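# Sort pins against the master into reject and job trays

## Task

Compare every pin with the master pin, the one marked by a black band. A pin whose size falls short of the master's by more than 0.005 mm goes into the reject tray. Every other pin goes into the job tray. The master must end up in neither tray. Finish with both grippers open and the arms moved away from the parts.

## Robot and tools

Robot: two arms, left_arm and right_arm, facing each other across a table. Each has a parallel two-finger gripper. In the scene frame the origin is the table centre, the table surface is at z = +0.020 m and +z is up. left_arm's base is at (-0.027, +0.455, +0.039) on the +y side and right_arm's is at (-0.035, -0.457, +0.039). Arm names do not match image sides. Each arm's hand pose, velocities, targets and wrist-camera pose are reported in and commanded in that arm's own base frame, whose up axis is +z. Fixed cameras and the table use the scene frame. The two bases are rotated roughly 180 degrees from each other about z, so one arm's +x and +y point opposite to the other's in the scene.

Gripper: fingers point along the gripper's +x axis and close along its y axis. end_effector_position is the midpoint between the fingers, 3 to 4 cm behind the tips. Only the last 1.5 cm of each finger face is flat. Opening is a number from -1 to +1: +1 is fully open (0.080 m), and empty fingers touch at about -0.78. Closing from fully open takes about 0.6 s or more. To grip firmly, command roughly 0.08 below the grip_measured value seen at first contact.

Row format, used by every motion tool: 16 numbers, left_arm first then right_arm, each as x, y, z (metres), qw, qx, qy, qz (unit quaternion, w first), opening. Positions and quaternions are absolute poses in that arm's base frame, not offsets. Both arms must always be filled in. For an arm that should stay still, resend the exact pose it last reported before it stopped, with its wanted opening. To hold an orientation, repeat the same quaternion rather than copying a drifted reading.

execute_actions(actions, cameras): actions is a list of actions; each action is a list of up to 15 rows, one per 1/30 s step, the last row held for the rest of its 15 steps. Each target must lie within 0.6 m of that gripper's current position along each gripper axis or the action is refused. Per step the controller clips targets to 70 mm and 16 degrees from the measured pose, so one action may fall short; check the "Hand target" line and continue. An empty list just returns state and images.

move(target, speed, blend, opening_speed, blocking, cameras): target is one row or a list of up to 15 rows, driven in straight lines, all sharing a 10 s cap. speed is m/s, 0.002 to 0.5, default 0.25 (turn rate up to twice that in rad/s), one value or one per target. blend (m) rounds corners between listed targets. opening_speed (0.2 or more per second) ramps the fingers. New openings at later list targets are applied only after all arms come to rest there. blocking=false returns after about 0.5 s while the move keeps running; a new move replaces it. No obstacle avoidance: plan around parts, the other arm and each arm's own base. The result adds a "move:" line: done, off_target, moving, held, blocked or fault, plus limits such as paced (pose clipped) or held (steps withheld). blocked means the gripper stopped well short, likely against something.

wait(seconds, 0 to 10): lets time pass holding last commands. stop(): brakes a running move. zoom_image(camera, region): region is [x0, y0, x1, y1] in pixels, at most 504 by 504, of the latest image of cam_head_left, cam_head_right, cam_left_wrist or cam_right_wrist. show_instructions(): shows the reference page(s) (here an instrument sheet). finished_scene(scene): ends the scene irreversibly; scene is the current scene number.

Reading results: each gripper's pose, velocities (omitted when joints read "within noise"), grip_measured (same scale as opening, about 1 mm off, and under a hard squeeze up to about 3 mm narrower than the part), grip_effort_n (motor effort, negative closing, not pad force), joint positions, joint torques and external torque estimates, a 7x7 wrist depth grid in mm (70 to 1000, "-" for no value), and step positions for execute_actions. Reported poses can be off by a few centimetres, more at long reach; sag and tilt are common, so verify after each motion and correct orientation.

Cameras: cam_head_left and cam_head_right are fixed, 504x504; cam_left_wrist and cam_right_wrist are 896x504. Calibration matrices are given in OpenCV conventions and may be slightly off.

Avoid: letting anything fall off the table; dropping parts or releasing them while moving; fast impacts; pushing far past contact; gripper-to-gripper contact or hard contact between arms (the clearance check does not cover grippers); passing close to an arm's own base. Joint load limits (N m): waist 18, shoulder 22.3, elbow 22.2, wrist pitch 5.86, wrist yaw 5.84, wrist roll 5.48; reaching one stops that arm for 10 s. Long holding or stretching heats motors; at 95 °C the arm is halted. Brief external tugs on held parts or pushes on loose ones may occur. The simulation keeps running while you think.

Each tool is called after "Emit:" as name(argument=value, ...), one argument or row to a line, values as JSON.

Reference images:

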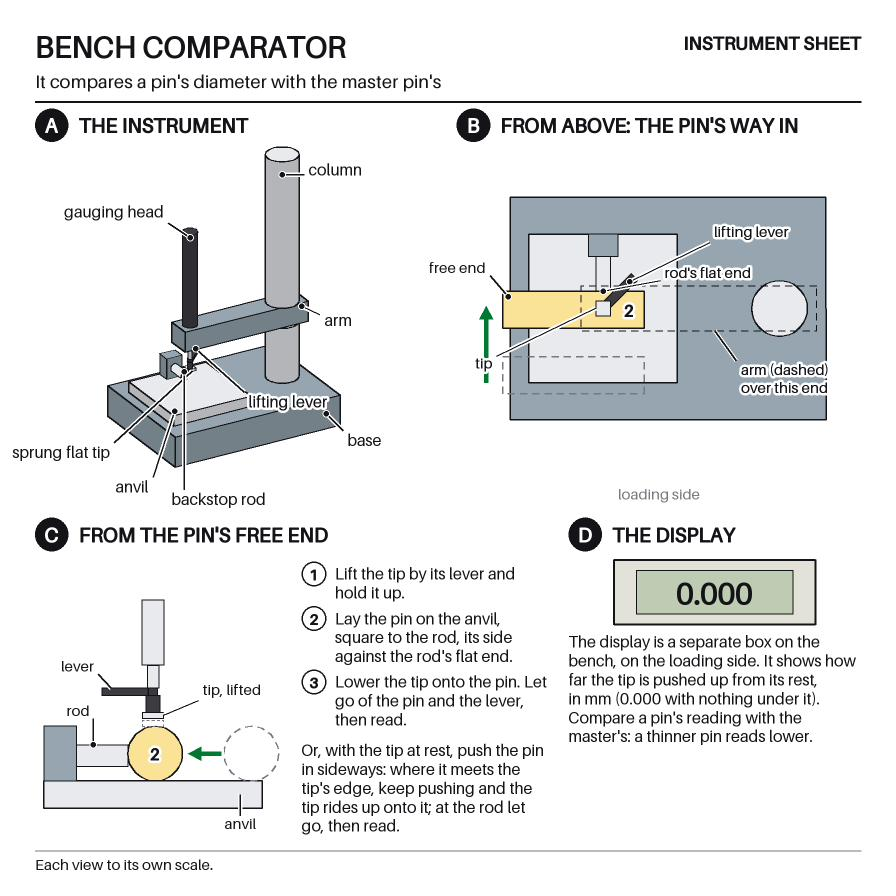

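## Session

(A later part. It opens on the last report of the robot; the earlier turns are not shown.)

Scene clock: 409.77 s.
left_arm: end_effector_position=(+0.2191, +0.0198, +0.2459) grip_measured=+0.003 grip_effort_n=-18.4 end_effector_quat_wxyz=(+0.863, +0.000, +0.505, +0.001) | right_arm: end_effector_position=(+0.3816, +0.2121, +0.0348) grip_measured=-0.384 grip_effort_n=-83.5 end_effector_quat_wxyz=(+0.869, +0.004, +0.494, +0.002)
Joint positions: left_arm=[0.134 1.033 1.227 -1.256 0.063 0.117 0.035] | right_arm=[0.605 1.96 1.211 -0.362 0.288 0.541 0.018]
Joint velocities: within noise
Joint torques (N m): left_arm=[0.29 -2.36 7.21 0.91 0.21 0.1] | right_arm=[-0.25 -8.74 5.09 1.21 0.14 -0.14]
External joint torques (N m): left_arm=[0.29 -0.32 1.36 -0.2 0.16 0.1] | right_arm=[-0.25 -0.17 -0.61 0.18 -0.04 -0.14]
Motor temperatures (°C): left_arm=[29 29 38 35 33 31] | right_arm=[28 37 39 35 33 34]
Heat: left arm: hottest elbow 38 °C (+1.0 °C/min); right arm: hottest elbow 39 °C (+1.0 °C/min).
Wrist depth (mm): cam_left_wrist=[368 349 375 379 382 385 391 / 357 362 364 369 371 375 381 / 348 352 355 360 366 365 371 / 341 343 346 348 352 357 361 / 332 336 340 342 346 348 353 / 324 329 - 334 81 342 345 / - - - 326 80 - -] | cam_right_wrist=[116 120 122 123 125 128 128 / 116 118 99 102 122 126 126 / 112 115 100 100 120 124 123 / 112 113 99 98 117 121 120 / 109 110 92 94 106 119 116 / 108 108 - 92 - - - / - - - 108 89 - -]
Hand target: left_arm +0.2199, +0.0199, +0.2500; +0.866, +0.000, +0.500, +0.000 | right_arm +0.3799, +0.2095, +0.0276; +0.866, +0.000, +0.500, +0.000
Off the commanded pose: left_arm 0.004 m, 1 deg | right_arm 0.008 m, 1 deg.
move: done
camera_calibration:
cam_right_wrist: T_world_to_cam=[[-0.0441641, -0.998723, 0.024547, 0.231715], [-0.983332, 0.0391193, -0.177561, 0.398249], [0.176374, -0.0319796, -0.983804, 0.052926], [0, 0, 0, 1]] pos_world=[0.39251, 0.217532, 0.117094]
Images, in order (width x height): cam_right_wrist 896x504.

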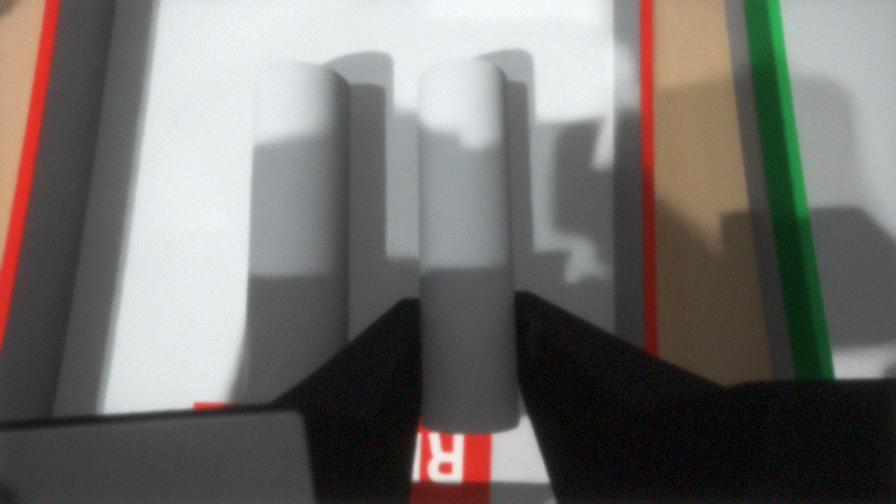

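Emit:
move(
  target=[
    [0.22, 0.02, 0.25, 0.866, 0, 0.5, 0, 0.0, 0.380, 0.2095, 0.0285, 0.866, 0, 0.5, 0, -0.2],
    [0.22, 0.02, 0.25, 0.866, 0, 0.5, 0, 0.0, 0.350, 0.2095, 0.10, 0.866, 0, 0.5, 0, -0.2],
    [0.22, 0.02, 0.25, 0.866, 0, 0.5, 0, 0.0, 0.28, 0.06, 0.13, 0.866, 0, 0.5, 0, 0.0],
    [0.22, 0.02, 0.25, 0.866, 0, 0.5, 0, 0.0, 0.3204, -0.1015, 0.08, 0.7774, 0.2204, 0.4488, -0.3817, 0.0],
  ],
  speed=[0.04,0.12,0.25,0.2],
  blend=[0,0.01,0.03,0],
  opening_speed=0.5,
)

Scene clock: 451.50 s.
left_arm: end_effector_position=(+0.2191, +0.0198, +0.2459) grip_measured=+0.003 grip_effort_n=-18.8 end_effector_quat_wxyz=(+0.863, +0.000, +0.505, +0.001) | right_arm: end_effector_position=(+0.3175, -0.0997, +0.0792) grip_measured=-0.004 grip_effort_n=14.2 end_effector_quat_wxyz=(+0.777, +0.219, +0.452, -0.379)
Joint positions: left_arm=[0.134 1.033 1.227 -1.256 0.063 0.117 0.035] | right_arm=[-0.149 1.552 0.926 -0.552 0.348 0.686 0.035]
Joint velocities: within noise
Joint torques (N m): left_arm=[0.29 -2.36 7.2 0.91 0.2 0.09] | right_arm=[-0.2 -5.81 7.37 0.95 0.36 0.14]
External joint torques (N m): left_arm=[0.29 -0.36 1.37 -0.2 0.16 0.09] | right_arm=[-0.24 -0.13 1.53 0.03 0.14 0.13]
Motor temperatures (°C): left_arm=[29 29 38 36 33 31] | right_arm=[28 39 38 35 33 34]
Heat: left arm: hottest elbow 38 °C (+0.0 °C/min); right arm: hottest shoulder 39 °C (+3.0 °C/min).
Wrist depth (mm): cam_left_wrist=[367 350 373 378 381 382 391 / 358 363 365 370 370 374 381 / 348 353 356 360 365 367 371 / 342 343 346 348 352 358 364 / 332 334 340 342 347 350 352 / 324 328 - 333 82 344 345 / - - - 326 80 - -] | cam_right_wrist=[169 170 118 85 137 184 187 / 165 167 128 132 134 180 181 / 162 164 127 129 132 176 178 / 159 160 133 136 139 173 175 / 156 159 160 145 93 169 171 / 154 - - 160 91 - - / - - - 157 159 - -]
Hand target: left_arm +0.2199, +0.0199, +0.2500; +0.866, +0.000, +0.500, +0.000 | right_arm +0.3203, -0.1015, +0.0800; +0.777, +0.220, +0.449, -0.382
Off the commanded pose: left_arm 0.004 m, 1 deg | right_arm 0.003 m, 1 deg.
move: done; blend cut to 0 m at target 3
camera_calibration:
cam_left_wrist: T_world_to_cam=[[-0.00948497, -0.999242, 0.0377503, 0.0188809], [-0.984518, 0.00272398, -0.175262, 0.291044], [0.175027, -0.0388282, -0.983798, 0.284164], [0, 0, 0, 1]] pos_world=[0.236981, 0.0291074, 0.329856]
cam_right_wrist: T_world_to_cam=[[-0.811965, -0.582529, 0.03704, 0.200737], [-0.580198, 0.798514, -0.160455, 0.301671], [0.0638928, -0.151774, -0.986348, 0.121928], [0, 0, 0, 1]] pos_world=[0.33023, -0.105447, 0.161233]

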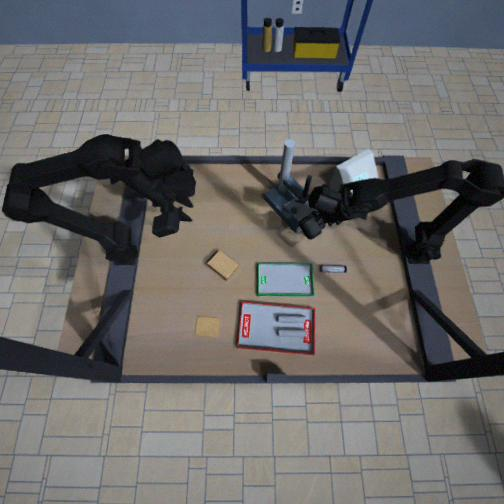

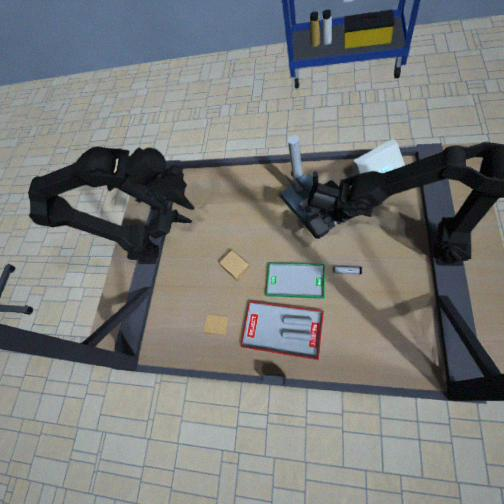

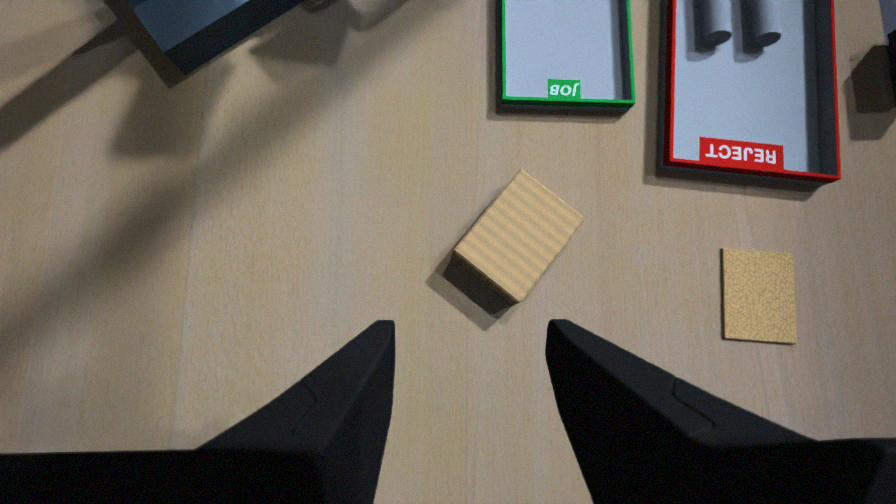

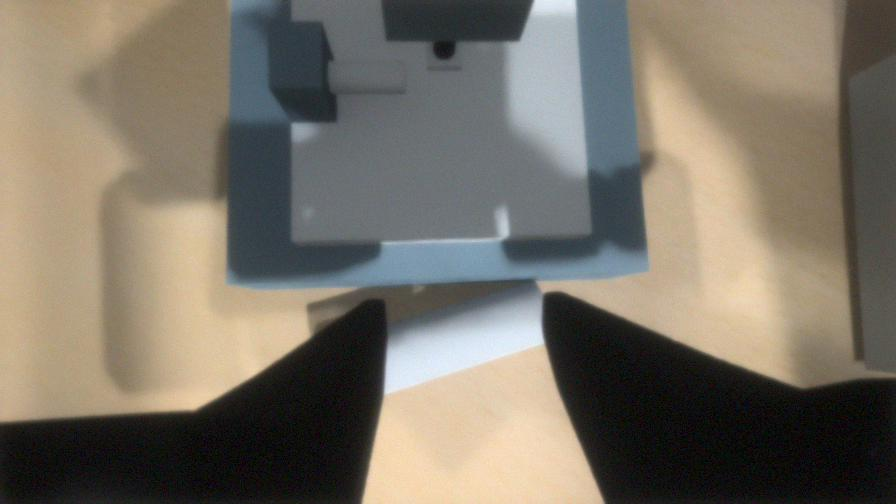

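Emit:
move(
  target=[
    [0.22, 0.02, 0.25, 0.866, 0, 0.5, 0, 0.0, 0.3475, -0.0740, 0.08, 0.7774, 0.2204, 0.4488, -0.3817, -0.75],
  ],
  speed=0.1,
  cameras=["cam_right_wrist"],
)

Scene clock: 473.83 s.
left_arm: end_effector_position=(+0.2191, +0.0198, +0.2459) grip_measured=+0.003 grip_effort_n=-18.4 end_effector_quat_wxyz=(+0.863, +0.000, +0.505, +0.001) | right_arm: end_effector_position=(+0.3449, -0.0742, +0.0800) grip_measured=-0.746 grip_effort_n=-19.8 end_effector_quat_wxyz=(+0.778, +0.221, +0.450, -0.380)
Joint positions: left_arm=[0.134 1.033 1.227 -1.256 0.063 0.117 0.035] | right_arm=[-0.05 1.65 1.032 -0.594 0.387 0.789 0.001]
Joint velocities: within noise
Joint torques (N m): left_arm=[0.29 -2.36 7.22 0.91 0.21 0.09] | right_arm=[0.2 -6.54 7.34 0.66 0.39 0.12]
External joint torques (N m): left_arm=[0.27 -0.25 1.3 -0.21 0.18 0.09] | right_arm=[0.17 -0.19 1.59 -0.19 0.14 0.12]
Motor temperatures (°C): left_arm=[29 29 39 36 33 31] | right_arm=[28 39 42 35 33 34]
Heat: left arm: hottest elbow 39 °C (+1.0 °C/min); right arm: hottest elbow 42 °C (+3.0 °C/min).
Wrist depth (mm): cam_left_wrist=[367 350 374 378 382 383 390 / 357 362 365 369 372 375 381 / 348 352 356 359 365 366 370 / 340 344 347 348 353 358 362 / 332 336 339 343 346 349 352 / 325 328 - 334 81 342 345 / - - - 326 80 - -] | cam_right_wrist=[169 171 174 136 137 139 188 / 166 168 171 132 134 137 184 / 162 165 167 130 132 144 180 / 159 162 164 137 140 143 176 / 157 158 161 94 148 169 172 / 154 156 - - - - - / - - - - - - -]
Hand target: left_arm +0.2199, +0.0199, +0.2500; +0.866, +0.000, +0.500, +0.000 | right_arm +0.3475, -0.0740, +0.0800; +0.777, +0.220, +0.449, -0.382
Off the commanded pose: left_arm 0.004 m, 1 deg | right_arm 0.003 m, 0 deg.
move: done
camera_calibration:
cam_right_wrist: T_world_to_cam=[[-0.81498, -0.578505, 0.0337586, 0.239402], [-0.575552, 0.80129, -0.163323, 0.296178], [0.0674329, -0.152535, -0.985995, 0.123503], [0, 0, 0, 1]] pos_world=[0.357246, -0.07999, 0.162065]
Images, in order (width x height): cam_right_wrist 896x504.

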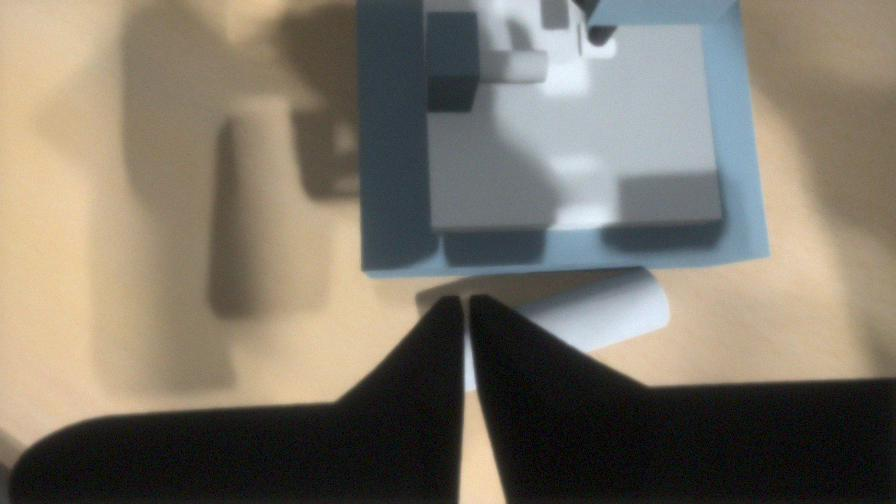

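Emit:
move(
  target=[
    [0.22, 0.02, 0.25, 0.866, 0, 0.5, 0, 0.0, 0.3470, -0.0740, 0.045, 0.7774, 0.2204, 0.4488, -0.3817, -0.75],
    [0.22, 0.02, 0.25, 0.866, 0, 0.5, 0, 0.0, 0.3470, -0.0740, 0.031, 0.7774, 0.2204, 0.4488, -0.3817, -0.75],
  ],
  speed=[0.06,0.03],
  cameras=["cam_right_wrist"],
)

Scene clock: 481.27 s.
left_arm: end_effector_position=(+0.2191, +0.0198, +0.2459) grip_measured=+0.003 grip_effort_n=-18.4 end_effector_quat_wxyz=(+0.863, +0.000, +0.505, +0.001) | right_arm: end_effector_position=(+0.3511, -0.0751, +0.0390) grip_measured=-0.746 grip_effort_n=-19.8 end_effector_quat_wxyz=(+0.783, +0.224, +0.439, -0.380)
Joint positions: left_arm=[0.134 1.033 1.227 -1.256 0.063 0.117 0.035] | right_arm=[-0.05 1.734 0.938 -0.392 0.391 0.79 0.001]
Joint velocities: within noise
Joint torques (N m): left_arm=[0.29 -2.35 7.21 0.91 0.2 0.09] | right_arm=[0.18 -6.24 4.67 0.87 0.24 0.12]
External joint torques (N m): left_arm=[0.29 -0.3 1.37 -0.19 0.17 0.09] | right_arm=[0.1 0.35 -0.67 0 0 0.12]
Motor temperatures (°C): left_arm=[29 29 39 36 33 31] | right_arm=[28 38 42 35 33 34]
Heat: left arm: hottest elbow 39 °C (+1.0 °C/min); right arm: hottest elbow 42 °C (+4.0 °C/min).
Wrist depth (mm): cam_left_wrist=[367 350 375 378 381 382 391 / 358 361 366 370 371 376 380 / 348 352 356 359 364 367 370 / 340 343 346 347 352 357 363 / 333 334 339 342 345 348 352 / 325 329 - 334 81 343 345 / - - - 327 80 - -] | cam_right_wrist=[132 133 134 92 94 95 96 / 129 130 130 100 91 93 94 / 126 127 127 97 90 91 93 / 123 124 124 97 99 110 101 / 120 121 123 94 116 107 128 / 118 119 - 101 - - - / - - - - - - -]
Hand target: left_arm +0.2199, +0.0199, +0.2500; +0.866, +0.000, +0.500, +0.000 | right_arm +0.3469, -0.0741, +0.0312; +0.777, +0.220, +0.449, -0.382
Off the commanded pose: left_arm 0.004 m, 1 deg | right_arm 0.009 m, 1 deg.
move: off_target (right_arm)
camera_calibration:
cam_right_wrist: T_world_to_cam=[[-0.816831, -0.576602, 0.0178032, 0.246698], [-0.569859, 0.80171, -0.180337, 0.292452], [0.0897094, -0.15745, -0.983444, 0.0743188], [0, 0, 0, 1]] pos_world=[0.361499, -0.0805138, 0.121436]
Images, in order (width x height): cam_right_wrist 896x504.

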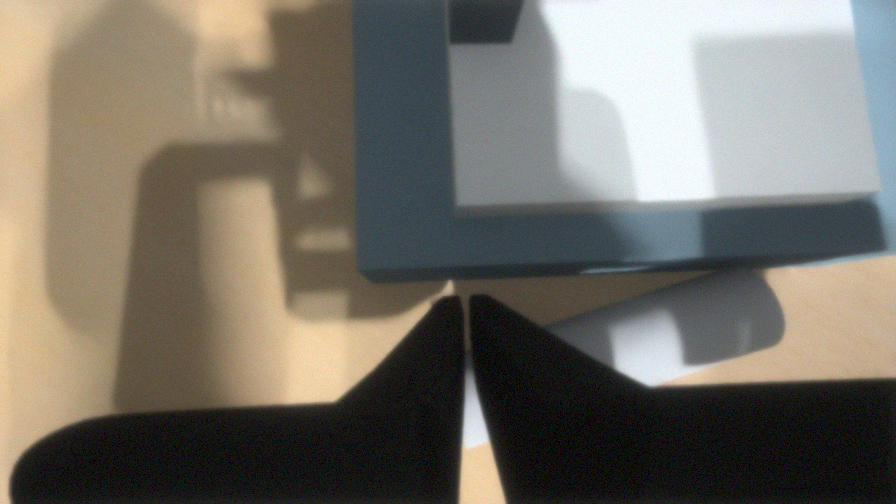

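Emit:
move(
  target=[
    [0.22, 0.02, 0.25, 0.866, 0, 0.5, 0, 0.0, 0.3286, -0.0503, 0.033, 0.7774, 0.2204, 0.4488, -0.3817, -0.75],
    [0.22, 0.02, 0.25, 0.866, 0, 0.5, 0, 0.0, 0.3286, -0.0503, 0.09, 0.7774, 0.2204, 0.4488, -0.3817, 0.1],
    [0.22, 0.02, 0.25, 0.866, 0, 0.5, 0, 0.0, 0.30, -0.02, 0.13, 0.7774, 0.2204, 0.4488, -0.3817, 0.2],
  ],
  speed=[0.04,0.1,0.15],
  cameras=["cam_right_wrist"],
)

Scene clock: 488.37 s.
left_arm: end_effector_position=(+0.2191, +0.0198, +0.2459) grip_measured=+0.003 grip_effort_n=-18.4 end_effector_quat_wxyz=(+0.863, +0.000, +0.505, +0.001) | right_arm: end_effector_position=(+0.2981, -0.0205, +0.1243) grip_measured=+0.196 grip_effort_n=14.2 end_effector_quat_wxyz=(+0.773, +0.216, +0.456, -0.383)
Joint positions: left_arm=[0.134 1.033 1.227 -1.256 0.063 0.117 0.035] | right_arm=[0.152 1.465 1.046 -0.897 0.45 1.001 0.044]
Joint velocities: within noise
Joint torques (N m): left_arm=[0.29 -2.36 7.21 0.92 0.2 0.09] | right_arm=[0.21 -7.31 7.45 0.52 0.44 0.14]
External joint torques (N m): left_arm=[0.28 -0.32 1.32 -0.21 0.17 0.09] | right_arm=[0.17 -2.19 1.52 -0.18 0.14 0.14]
Motor temperatures (°C): left_arm=[29 29 39 36 33 31] | right_arm=[28 38 41 35 33 34]
Heat: left arm: hottest elbow 39 °C (+1.0 °C/min); right arm: hottest elbow 41 °C (+3.0 °C/min).
Wrist depth (mm): cam_left_wrist=[367 349 375 378 379 383 391 / 357 362 364 368 371 375 380 / 349 351 357 360 364 365 369 / 340 344 347 346 352 357 363 / 333 335 340 343 346 348 354 / 325 328 - 334 81 343 345 / - - - 326 80 - -] | cam_right_wrist=[213 218 221 186 190 239 219 / 210 214 218 193 199 234 216 / 205 210 214 219 224 229 224 / 202 205 210 214 219 224 229 / 196 201 205 210 99 219 224 / 193 - 94 205 100 - - / - - 189 202 204 - -]
Hand target: left_arm +0.2199, +0.0199, +0.2500; +0.866, +0.000, +0.500, +0.000 | right_arm +0.3000, -0.0200, +0.1300; +0.777, +0.220, +0.449, -0.382
Off the commanded pose: left_arm 0.004 m, 1 deg | right_arm 0.006 m, 1 deg.
move: done
camera_calibration:
cam_right_wrist: T_world_to_cam=[[-0.81467, -0.577716, 0.0505732, 0.228635], [-0.577886, 0.801406, -0.15426, 0.233054], [0.0485886, -0.154896, -0.986735, 0.184226], [0, 0, 0, 1]] pos_world=[0.311989, -0.0261491, 0.20617]
Images, in order (width x height): cam_right_wrist 896x504.

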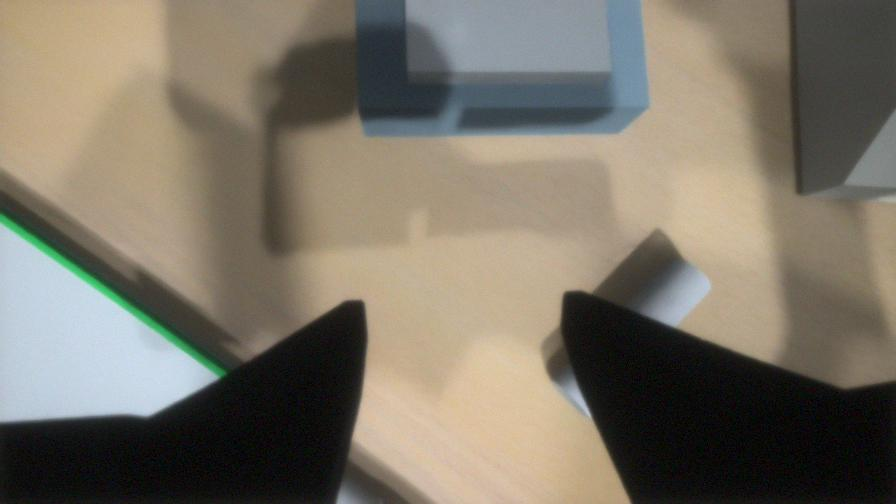

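Emit:
move(
  target=[
    [0.22, 0.02, 0.25, 0.866, 0, 0.5, 0, 0.0, 0.2480, -0.0430, 0.075, 0.5468, 0.3877, 0.3157, -0.6715, 0.1],
  ],
  speed=0.2,
  cameras=["cam_right_wrist"],
)

Scene clock: 495.80 s.
left_arm: end_effector_position=(+0.2191, +0.0198, +0.2459) grip_measured=+0.003 grip_effort_n=-18.4 end_effector_quat_wxyz=(+0.863, +0.000, +0.505, +0.001) | right_arm: end_effector_position=(+0.2507, -0.0422, +0.0785) grip_measured=+0.104 grip_effort_n=-19.8 end_effector_quat_wxyz=(+0.551, +0.392, +0.313, -0.666)
Joint positions: left_arm=[0.134 1.033 1.227 -1.256 0.063 0.117 0.035] | right_arm=[0.119 1.649 1.041 -1.124 0.496 1.932 0.04]
Joint velocities: within noise
Joint torques (N m): left_arm=[0.29 -2.36 7.2 0.91 0.2 0.1] | right_arm=[-0.23 -5.62 4.72 -0.07 0.27 0.12]
External joint torques (N m): left_arm=[0.29 -0.35 1.37 -0.2 0.17 0.09] | right_arm=[-0.2 -0.1 -0.22 -0.08 -0.08 0.12]
Motor temperatures (°C): left_arm=[29 29 39 36 33 31] | right_arm=[28 38 41 34 33 34]
Heat: left arm: hottest elbow 39 °C (+1.0 °C/min); right arm: hottest elbow 41 °C (+3.0 °C/min).
Wrist depth (mm): cam_left_wrist=[367 350 374 378 382 383 391 / 358 361 365 369 372 375 381 / 349 353 355 360 365 365 371 / 341 343 348 347 353 359 364 / 333 335 340 342 346 349 353 / 324 329 - 334 81 343 345 / - - - 326 80 - -] | cam_right_wrist=[138 150 185 188 190 192 194 / 135 147 179 182 184 187 189 / 140 162 175 175 180 181 184 / 150 168 170 158 174 177 179 / 162 164 166 154 94 172 174 / 159 - 86 163 88 - - / - - 157 160 161 - -]
Hand target: left_arm +0.2199, +0.0199, +0.2500; +0.866, +0.000, +0.500, +0.000 | right_arm +0.2479, -0.0430, +0.0750; +0.547, +0.388, +0.316, -0.672
Off the commanded pose: left_arm 0.004 m, 1 deg | right_arm 0.004 m, 1 deg.
move: done
camera_calibration:
cam_right_wrist: T_world_to_cam=[[-0.971032, 0.238165, 0.0193258, 0.255884], [0.232117, 0.959382, -0.160337, 0.0200594], [-0.0567276, -0.151207, -0.986873, 0.164538], [0, 0, 0, 1]] pos_world=[0.253149, -0.055308, 0.160649]
Images, in order (width x height): cam_right_wrist 896x504.

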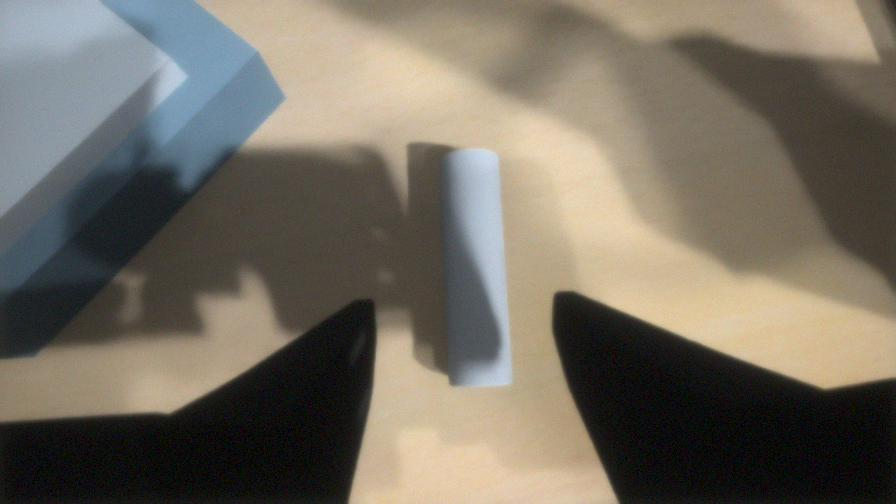

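Emit:
move(
  target=[
    [0.22, 0.02, 0.25, 0.866, 0, 0.5, 0, 0.0, 0.2436, -0.0445, 0.0195, 0.5468, 0.3877, 0.3157, -0.6715, 0.1],
    [0.22, 0.02, 0.25, 0.866, 0, 0.5, 0, 0.0, 0.2436, -0.0445, 0.0200, 0.5468, 0.3877, 0.3157, -0.6715, -0.6],
    [0.22, 0.02, 0.25, 0.866, 0, 0.5, 0, 0.0, 0.2436, -0.0445, 0.12, 0.5468, 0.3877, 0.3157, -0.6715, -0.6],
  ],
  speed=[0.08,0.04,0.12],
  opening_speed=0.8,
  cameras=["cam_right_wrist"],
)

Emit:
move(
  target=[
    [0.22, 0.02, 0.25, 0.866, 0, 0.5, 0, 0.0, 0.3055, -0.1315, 0.105, 0.7774, 0.2204, 0.4488, -0.3817, -0.6],
    [0.22, 0.02, 0.25, 0.866, 0, 0.5, 0, 0.0, 0.3065, -0.1318, 0.074, 0.7774, 0.2204, 0.4488, -0.3817, -0.6],
  ],
  speed=[0.2,0.08],
  cameras=["cam_right_wrist"],
)

Scene clock: 504.83 s.
left_arm: end_effector_position=(+0.2191, +0.0198, +0.2459) grip_measured=+0.003 grip_effort_n=-18.4 end_effector_quat_wxyz=(+0.863, +0.000, +0.505, +0.001) | right_arm: end_effector_position=(+0.2412, -0.0437, +0.1143) grip_measured=-0.388 grip_effort_n=-83.5 end_effector_quat_wxyz=(+0.543, +0.381, +0.322, -0.675)
Joint positions: left_arm=[0.134 1.033 1.227 -1.256 0.063 0.117 0.035] | right_arm=[0.114 1.602 1.136 -1.303 0.49 1.933 0.018]
Joint velocities: within noise
Joint torques (N m): left_arm=[0.29 -2.36 7.21 0.91 0.2 0.1] | right_arm=[-0.15 -7.83 6.96 -0.21 0.51 -0.02]
External joint torques (N m): left_arm=[0.29 -0.36 1.38 -0.2 0.16 0.1] | right_arm=[-0.12 -2.52 1.89 -0.15 0.17 -0.02]
Motor temperatures (°C): left_arm=[29 29 39 36 33 31] | right_arm=[28 38 39 34 33 34]
Heat: left arm: hottest elbow 39 °C (+1.0 °C/min); right arm: hottest elbow 39 °C (+1.0 °C/min).
Wrist depth (mm): cam_left_wrist=[367 350 374 377 382 382 390 / 359 362 364 369 370 375 381 / 350 352 356 360 364 367 371 / 340 344 347 347 353 356 363 / 333 335 340 341 346 349 353 / 324 329 - 333 81 343 345 / - - - 325 80 - -] | cam_right_wrist=[181 217 223 226 233 239 223 / 166 180 216 103 226 232 219 / 163 178 210 101 220 225 225 / 166 199 204 97 214 218 222 / 180 195 198 95 208 212 217 / 188 191 - 92 86 - - / - - - 192 - - -]
Hand target: left_arm +0.2199, +0.0199, +0.2500; +0.866, +0.000, +0.500, +0.000 | right_arm +0.2435, -0.0445, +0.1200; +0.547, +0.388, +0.316, -0.672
Off the commanded pose: left_arm 0.004 m, 1 deg | right_arm 0.006 m, 1 deg.
move: done
camera_calibration:
cam_right_wrist: T_world_to_cam=[[-0.968227, 0.243867, 0.0553663, 0.241756], [0.231761, 0.95822, -0.167634, 0.0302669], [-0.0939336, -0.149476, -0.984293, 0.207858], [0, 0, 0, 1]] pos_world=[0.246585, -0.0568891, 0.196281]
Images, in order (width x height): cam_right_wrist 896x504.

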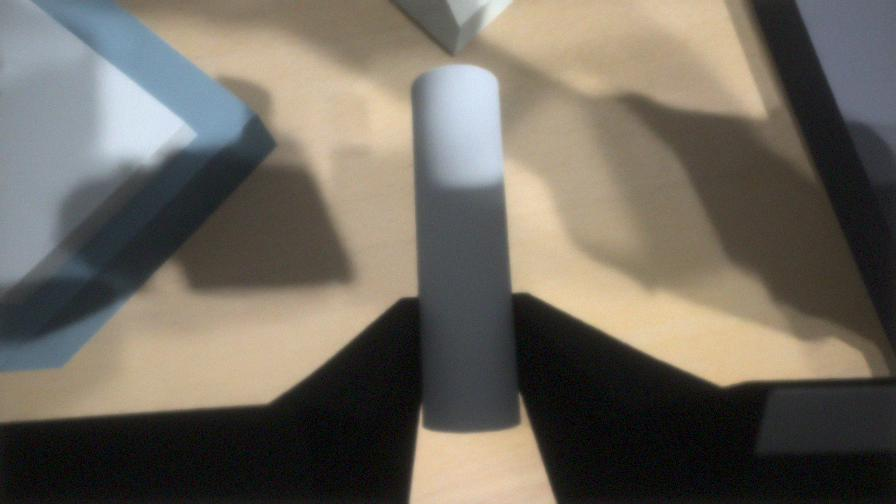

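Scene clock: 507.93 s.
left_arm: end_effector_position=(+0.2191, +0.0198, +0.2459) grip_measured=+0.003 grip_effort_n=-18.4 end_effector_quat_wxyz=(+0.863, +0.000, +0.505, +0.001) | right_arm: end_effector_position=(+0.3062, -0.1307, +0.0744) grip_measured=-0.388 grip_effort_n=-83.5 end_effector_quat_wxyz=(+0.777, +0.221, +0.450, -0.381)
Joint positions: left_arm=[0.134 1.033 1.227 -1.256 0.063 0.117 0.035] | right_arm=[-0.268 1.535 0.883 -0.489 0.303 0.578 0.018]
Joint velocities: within noise
Joint torques (N m): left_arm=[0.29 -2.35 7.21 0.91 0.2 0.1] | right_arm=[-0.22 -6.48 6.16 1.18 0.24 -0.13]
External joint torques (N m): left_arm=[0.3 -0.37 1.41 -0.19 0.16 0.09] | right_arm=[-0.24 -0.95 0.35 0.22 0.05 -0.13]
Motor temperatures (°C): left_arm=[29 29 39 36 33 31] | right_arm=[28 38 39 34 33 34]
Heat: left arm: hottest elbow 39 °C (+1.0 °C/min); right arm: hottest elbow 39 °C (+1.0 °C/min).
Wrist depth (mm): cam_left_wrist=[367 348 374 378 381 382 390 / 358 361 365 369 372 375 380 / 349 352 356 361 363 366 370 / 341 344 347 347 352 359 362 / 332 335 339 342 346 349 353 / 324 329 - 334 81 343 345 / - - - 326 80 - -] | cam_right_wrist=[- - - 128 173 177 179 / 159 100 122 104 170 173 161 / 157 119 121 102 166 169 152 / 154 118 119 99 163 166 151 / 151 124 125 95 131 163 149 / 149 151 - 92 86 - - / - - - 152 - - -]
Hand target: left_arm +0.2199, +0.0199, +0.2500; +0.866, +0.000, +0.500, +0.000 | right_arm +0.3065, -0.1319, +0.0740; +0.777, +0.220, +0.449, -0.382
Off the commanded pose: left_arm 0.004 m, 1 deg | right_arm 0.001 m, 0 deg.
move: done
camera_calibration:
cam_right_wrist: T_world_to_cam=[[-0.816414, -0.576452, 0.0342227, 0.175982], [-0.573672, 0.80284, -0.162324, 0.317806], [0.0660969, -0.152157, -0.986144, 0.112463], [0, 0, 0, 1]] pos_world=[0.318557, -0.13659, 0.156469]
Images, in order (width x height): cam_right_wrist 896x504.

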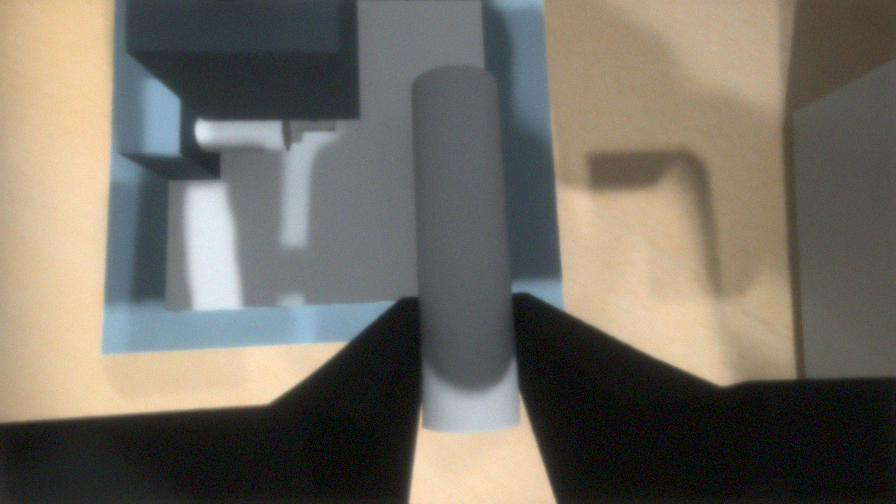

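Emit:
move(
  target=[
    [0.22, 0.02, 0.25, 0.866, 0, 0.5, 0, 0.0, 0.3090, -0.1330, 0.0635, 0.7774, 0.2204, 0.4488, -0.3817, -0.6],
    [0.22, 0.02, 0.25, 0.866, 0, 0.5, 0, 0.0, 0.3385, -0.1085, 0.0630, 0.7801, 0.2165, 0.4504, -0.3749, -0.6],
  ],
  speed=0.04,
  cameras=["cam_right_wrist"],
)

Emit:
move(
  target=[
    [0.22, 0.02, 0.25, 0.866, 0, 0.5, 0, 0.0, 0.3330, -0.1135, 0.0655, 0.7774, 0.2204, 0.4488, -0.3817, -0.6],
    [0.22, 0.02, 0.25, 0.866, 0, 0.5, 0, 0.0, 0.3330, -0.1135, 0.0655, 0.7774, 0.2204, 0.4488, -0.3817, 0.05],
    [0.22, 0.02, 0.25, 0.866, 0, 0.5, 0, 0.0, 0.303, -0.074, 0.135, 0.7774, 0.2204, 0.4488, -0.3817, 0.05],
    [0.22, 0.02, 0.25, 0.866, 0, 0.5, 0, 0.0, 0.20, -0.148, 0.16, 0.7774, 0.2204, 0.4488, -0.3817, 0.05],
  ],
  speed=[0.03,0.03,0.12,0.25],
  blend=[0,0,0.02,0],
  opening_speed=0.4,
  cameras=["cam_right_wrist"],
)

Emit:
zoom_image(
  camera="cam_right_wrist",
  region=[600, 150, 780, 240],
)

Emit:
zoom_image(
  camera="cam_right_wrist",
  region=[0, 0, 340, 340],
)

Scene clock: 521.27 s.
left_arm: end_effector_position=(+0.2191, +0.0198, +0.2459) grip_measured=+0.003 grip_effort_n=-18.4 end_effector_quat_wxyz=(+0.863, +0.000, +0.505, +0.001) | right_arm: end_effector_position=(+0.3338, -0.1157, +0.0683) grip_measured=-0.388 grip_effort_n=-83.5 end_effector_quat_wxyz=(+0.780, +0.215, +0.442, -0.387)
Joint positions: left_arm=[0.134 1.033 1.227 -1.256 0.063 0.117 0.035] | right_arm=[-0.184 1.634 0.951 -0.47 0.357 0.655 0.018]
Joint velocities: within noise
Joint torques (N m): left_arm=[0.29 -2.36 7.22 0.91 0.21 0.1] | right_arm=[1.26 -5 6.91 1 -0.45 0.04]
External joint torques (N m): left_arm=[0.28 -0.37 1.37 -0.21 0.17 0.09] | right_arm=[1.21 1.29 1.1 0.04 -0.68 0.04]
Motor temperatures (°C): left_arm=[29 29 39 36 33 31] | right_arm=[28 38 39 35 33 34]
Heat: left arm: hottest elbow 39 °C (+0.0 °C/min); right arm: hottest elbow 39 °C (-1.0 °C/min).
Wrist depth (mm): cam_left_wrist=[366 349 375 379 381 384 389 / 359 361 366 370 372 374 381 / 349 353 356 360 363 367 371 / 340 343 347 348 352 358 363 / 332 336 340 343 346 349 353 / 324 329 - 334 81 344 345 / - - - 326 80 - -] | cam_right_wrist=[161 162 - - - 176 179 / 157 159 99 - 136 171 175 / 154 155 106 102 123 167 170 / 150 151 115 98 119 162 166 / 147 147 113 95 94 158 162 / - 145 - 93 86 - - / - - - 147 - - -]
Hand target: left_arm +0.2199, +0.0199, +0.2500; +0.866, +0.000, +0.500, +0.000 | right_arm +0.3382, -0.1084, +0.0631; +0.781, +0.217, +0.451, -0.375
Off the commanded pose: left_arm 0.004 m, 1 deg | right_arm 0.010 m, 2 deg.
move: off_target (right_arm)
camera_calibration:
cam_right_wrist: T_world_to_cam=[[-0.819195, -0.572119, 0.0399877, 0.208412], [-0.568812, 0.801589, -0.184144, 0.32028], [0.0732988, -0.173596, -0.982085, 0.10174], [0, 0, 0, 1]] pos_world=[0.345452, -0.119835, 0.150561]
Images, in order (width x height): cam_right_wrist 896x504.

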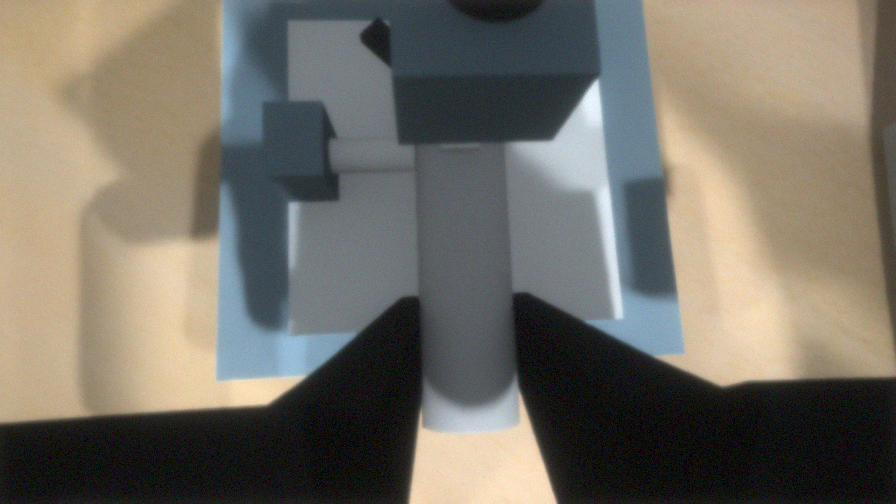

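Scene clock: 525.77 s.
left_arm: end_effector_position=(+0.2191, +0.0198, +0.2459) grip_measured=+0.003 grip_effort_n=-18.4 end_effector_quat_wxyz=(+0.863, +0.000, +0.505, +0.001) | right_arm: end_effector_position=(+0.2021, -0.1488, +0.1610) grip_measured=+0.046 grip_effort_n=14.2 end_effector_quat_wxyz=(+0.777, +0.220, +0.448, -0.383)
Joint positions: left_arm=[0.134 1.033 1.227 -1.256 0.063 0.117 0.035] | right_arm=[-0.518 1.082 0.899 -0.897 0.195 0.347 0.037]
Joint velocities: within noise
Joint torques (N m): left_arm=[0.29 -2.36 7.2 0.91 0.2 0.1] | right_arm=[-0.21 -4.6 6.05 0.85 0.04 -0.14]
External joint torques (N m): left_arm=[0.3 -0.33 1.36 -0.2 0.16 0.1] | right_arm=[-0.22 -1.89 -0.21 -0.2 -0.08 -0.14]
Motor temperatures (°C): left_arm=[29 29 39 36 33 31] | right_arm=[28 38 39 35 33 34]
Heat: left arm: hottest elbow 39 °C (+0.0 °C/min); right arm: hottest elbow 39 °C (-2.0 °C/min).
Wrist depth (mm): cam_left_wrist=[367 349 375 378 381 382 389 / 358 362 365 370 372 376 380 / 349 352 356 360 364 367 370 / 341 344 347 348 352 358 362 / 333 335 340 344 346 349 353 / 325 329 - 333 81 343 345 / - - - 326 80 - -] | cam_right_wrist=[157 229 263 268 155 155 157 / 199 213 256 262 169 170 170 / 208 209 251 256 187 186 187 / 241 242 248 251 208 208 252 / 238 241 243 247 93 230 250 / 234 - 82 242 78 - - / - - 82 237 - - -]
Hand target: left_arm +0.2199, +0.0199, +0.2500; +0.866, +0.000, +0.500, +0.000 | right_arm +0.2001, -0.1480, +0.1600; +0.777, +0.220, +0.449, -0.382
Off the commanded pose: left_arm 0.004 m, 1 deg | right_arm 0.003 m, 0 deg.
move: done
camera_calibration:
cam_right_wrist: T_world_to_cam=[[-0.81737, -0.57505, 0.0349875, 0.0779036], [-0.572114, 0.803053, -0.166706, 0.287158], [0.0677676, -0.156278, -0.985386, 0.200938], [0, 0, 0, 1]] pos_world=[0.214346, -0.154402, 0.243147]
Images, in order (width x height): cam_right_wrist 896x504.

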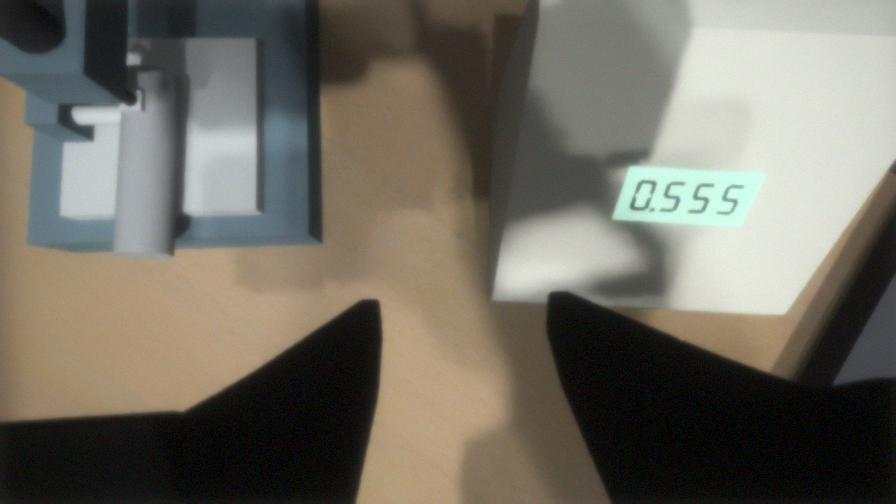

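Scaled by 2.800 from the camera's 896x504 image, which has a finer 1280x720 frame.

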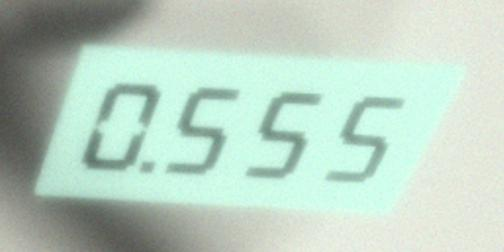

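Scaled by 1.482 from the camera's 896x504 image, which has a finer 1280x720 frame.

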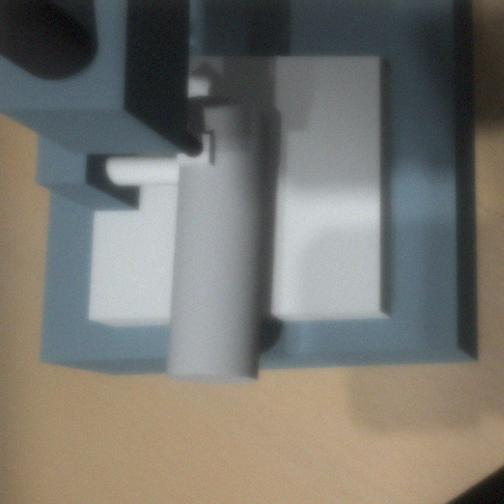

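Emit:
move(
  target=[
    [0.22, 0.02, 0.25, 0.866, 0, 0.5, 0, 0.0, 0.303, -0.074, 0.125, 0.7774, 0.2204, 0.4488, -0.3817, 0.05],
    [0.22, 0.02, 0.25, 0.866, 0, 0.5, 0, 0.0, 0.3330, -0.1135, 0.0640, 0.7774, 0.2204, 0.4488, -0.3817, 0.05],
    [0.22, 0.02, 0.25, 0.866, 0, 0.5, 0, 0.0, 0.3330, -0.1135, 0.0640, 0.7774, 0.2204, 0.4488, -0.3817, -0.6],
    [0.22, 0.02, 0.25, 0.866, 0, 0.5, 0, 0.0, 0.3070, -0.1335, 0.068, 0.7774, 0.2204, 0.4488, -0.3817, -0.6],
    [0.22, 0.02, 0.25, 0.866, 0, 0.5, 0, 0.0, 0.3050, -0.1330, 0.12, 0.7774, 0.2204, 0.4488, -0.3817, -0.6],
  ],
  speed=[0.25,0.06,0.03,0.06,0.15],
  blend=[0.02,0,0,0,0],
  opening_speed=0.8,
  cameras=["cam_right_wrist"],
)

Emit:
move(
  target=[
    [0.22, 0.02, 0.25, 0.866, 0, 0.5, 0, 0.0, 0.27, 0.0, 0.12, 0.866, 0, 0.5, 0, -0.6],
    [0.22, 0.02, 0.25, 0.866, 0, 0.5, 0, 0.0, 0.35, 0.20, 0.13, 0.866, 0, 0.5, 0, -0.6],
    [0.22, 0.02, 0.25, 0.866, 0, 0.5, 0, 0.0, 0.472, 0.232, 0.11, 0.866, 0, 0.5, 0, -0.6],
  ],
  speed=[0.25,0.25,0.15],
  blend=[0.03,0.03,0],
)

Scene clock: 543.63 s.
left_arm: end_effector_position=(+0.2191, +0.0198, +0.2459) grip_measured=+0.003 grip_effort_n=-18.4 end_effector_quat_wxyz=(+0.863, +0.000, +0.505, +0.001) | right_arm: end_effector_position=(+0.3014, -0.1311, +0.1107) grip_measured=-0.384 grip_effort_n=-83.5 end_effector_quat_wxyz=(+0.770, +0.219, +0.461, -0.382)
Joint positions: left_arm=[0.134 1.033 1.227 -1.256 0.063 0.117 0.035] | right_arm=[-0.274 1.486 0.999 -0.679 0.3 0.572 0.018]
Joint velocities: within noise
Joint torques (N m): left_arm=[0.29 -2.36 7.21 0.91 0.2 0.09] | right_arm=[-0.18 -8.04 8.19 0.9 0.25 -0.1]
External joint torques (N m): left_arm=[0.27 -0.28 1.3 -0.21 0.17 0.09] | right_arm=[-0.16 -2.59 2.09 -0.04 0.05 -0.1]
Motor temperatures (°C): left_arm=[29 29 39 36 33 31] | right_arm=[28 37 40 34 33 34]
Heat: left arm: hottest elbow 39 °C (+0.0 °C/min); right arm: hottest elbow 40 °C (-2.0 °C/min).
Wrist depth (mm): cam_left_wrist=[368 350 375 378 380 383 391 / 357 360 366 368 371 375 381 / 349 351 356 360 364 366 370 / 340 343 348 348 352 358 363 / 332 335 339 342 346 348 352 / 324 328 - 334 81 342 345 / - - - 327 80 - -] | cam_right_wrist=[195 - 94 175 212 216 220 / 192 166 91 101 208 212 150 / 189 153 154 99 204 205 147 / 186 160 154 96 201 202 146 / 184 184 160 94 198 199 153 / 181 184 - 92 - - - / - - - 188 - - -]
Hand target: left_arm +0.2199, +0.0199, +0.2500; +0.866, +0.000, +0.500, +0.000 | right_arm +0.3048, -0.1330, +0.1199; +0.777, +0.220, +0.449, -0.382
Off the commanded pose: left_arm 0.004 m, 1 deg | right_arm 0.010 m, 2 deg.
move: off_target (right_arm)
camera_calibration:
cam_right_wrist: T_world_to_cam=[[-0.815146, -0.577009, 0.0509676, 0.168307], [-0.577814, 0.803758, -0.141789, 0.32032], [0.040848, -0.145029, -0.988584, 0.157404], [0, 0, 0, 1]] pos_world=[0.31585, -0.137517, 0.192447]
Images, in order (width x height): cam_right_wrist 896x504.

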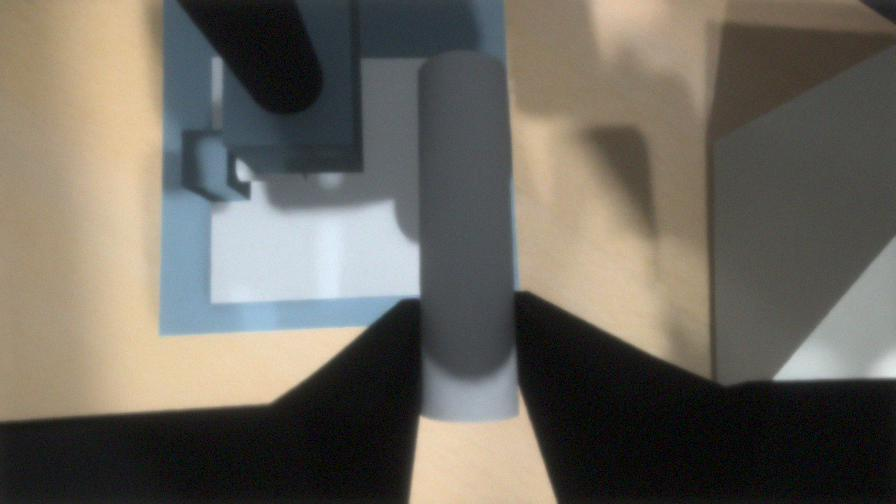

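Scene clock: 547.83 s.
left_arm: end_effector_position=(+0.2191, +0.0198, +0.2459) grip_measured=+0.003 grip_effort_n=-18.4 end_effector_quat_wxyz=(+0.863, +0.000, +0.505, +0.001) | right_arm: end_effector_position=(+0.4682, +0.2303, +0.1067) grip_measured=-0.384 grip_effort_n=-83.5 end_effector_quat_wxyz=(+0.863, -0.001, +0.505, -0.002)
Joint positions: left_arm=[0.134 1.033 1.227 -1.256 0.063 0.117 0.035] | right_arm=[0.53 2.203 1.893 -0.812 0.255 0.472 0.018]
Joint velocities: within noise
Joint torques (N m): left_arm=[0.29 -2.35 7.21 0.91 0.21 0.1] | right_arm=[-0.07 -12.01 8.73 0.94 0.19 -0.13]
External joint torques (N m): left_arm=[0.29 -0.34 1.39 -0.19 0.16 0.09] | right_arm=[-0.02 -1.4 2.52 -0.05 0.03 -0.13]
Motor temperatures (°C): left_arm=[29 29 39 36 33 31] | right_arm=[28 38 41 34 33 34]
Heat: left arm: hottest elbow 39 °C (+0.0 °C/min); right arm: hottest elbow 41 °C (+0.0 °C/min).
Wrist depth (mm): cam_left_wrist=[367 349 375 378 381 382 371 / 357 361 365 369 372 375 379 / 349 351 356 360 364 365 371 / 340 343 347 347 353 357 363 / 332 335 341 342 344 350 353 / 324 329 - 334 81 344 345 / - - - 326 80 - -] | cam_right_wrist=[180 183 187 190 193 197 198 / 177 180 180 102 186 194 197 / 174 177 178 99 184 190 194 / 172 174 175 96 181 186 188 / 169 172 172 94 167 183 185 / 168 169 - 92 - - - / - - - 157 - - -]
Hand target: left_arm +0.2199, +0.0199, +0.2500; +0.866, +0.000, +0.500, +0.000 | right_arm +0.4720, +0.2319, +0.1101; +0.866, +0.000, +0.500, +0.000
Off the commanded pose: left_arm 0.004 m, 1 deg | right_arm 0.005 m, 1 deg.
move: done
camera_calibration:
cam_left_wrist: T_world_to_cam=[[-0.00948497, -0.999242, 0.0377503, 0.0188809], [-0.984518, 0.00272398, -0.175262, 0.291044], [0.175027, -0.0388282, -0.983798, 0.284164], [0, 0, 0, 1]] pos_world=[0.236981, 0.0291074, 0.329856]
cam_right_wrist: T_world_to_cam=[[-0.0447287, -0.998202, 0.0398962, 0.250467], [-0.987338, 0.0380872, -0.15399, 0.495044], [0.152194, -0.0462788, -0.987267, 0.124006], [0, 0, 0, 1]] pos_world=[0.481106, 0.2369, 0.188666]

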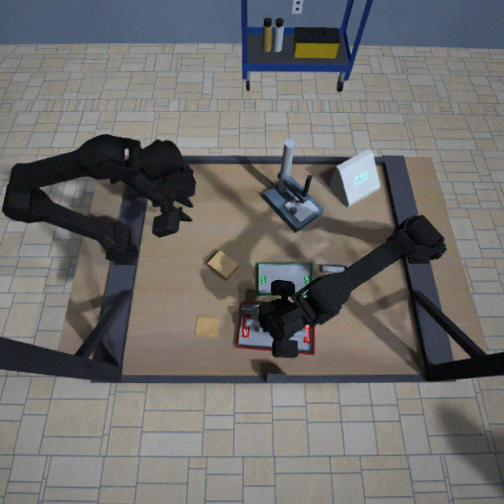

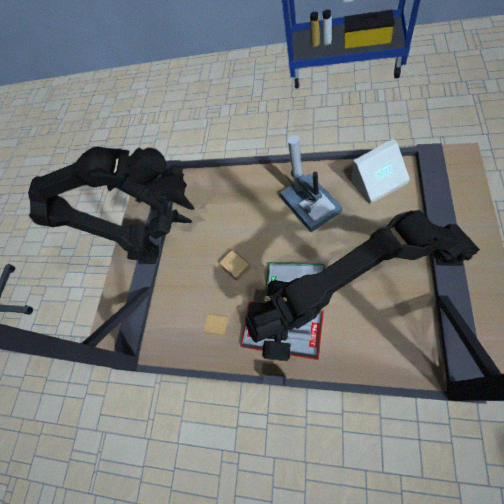

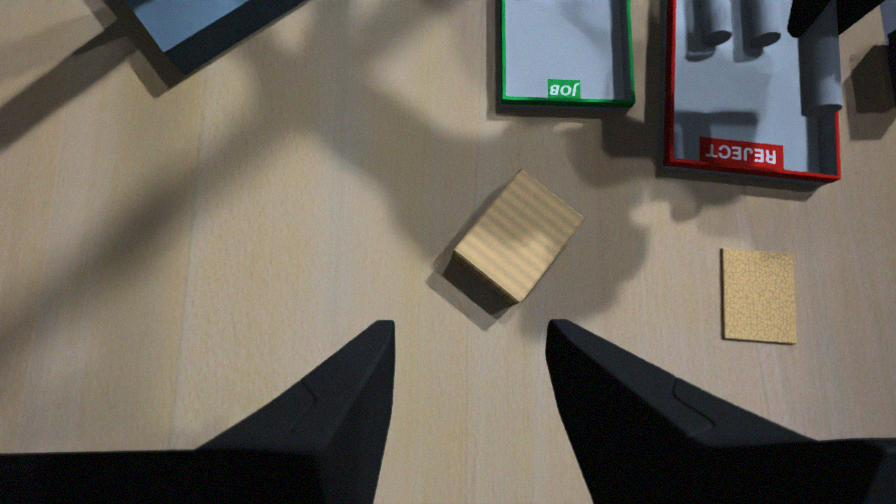

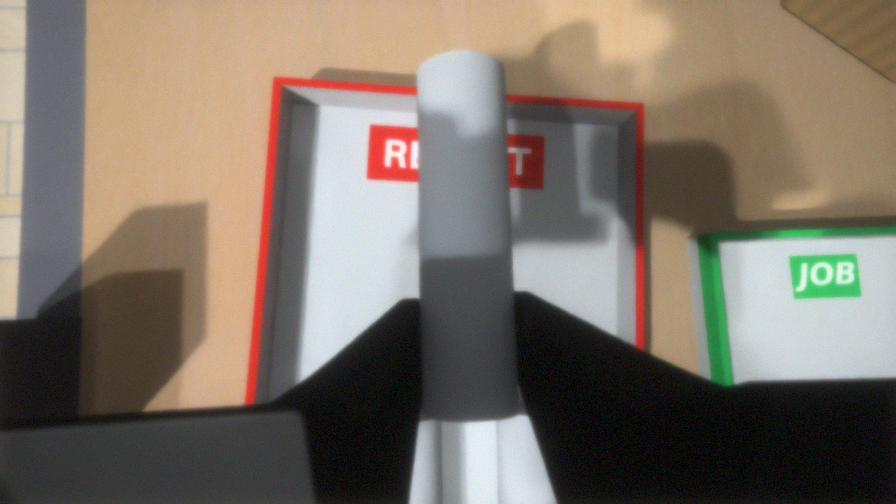

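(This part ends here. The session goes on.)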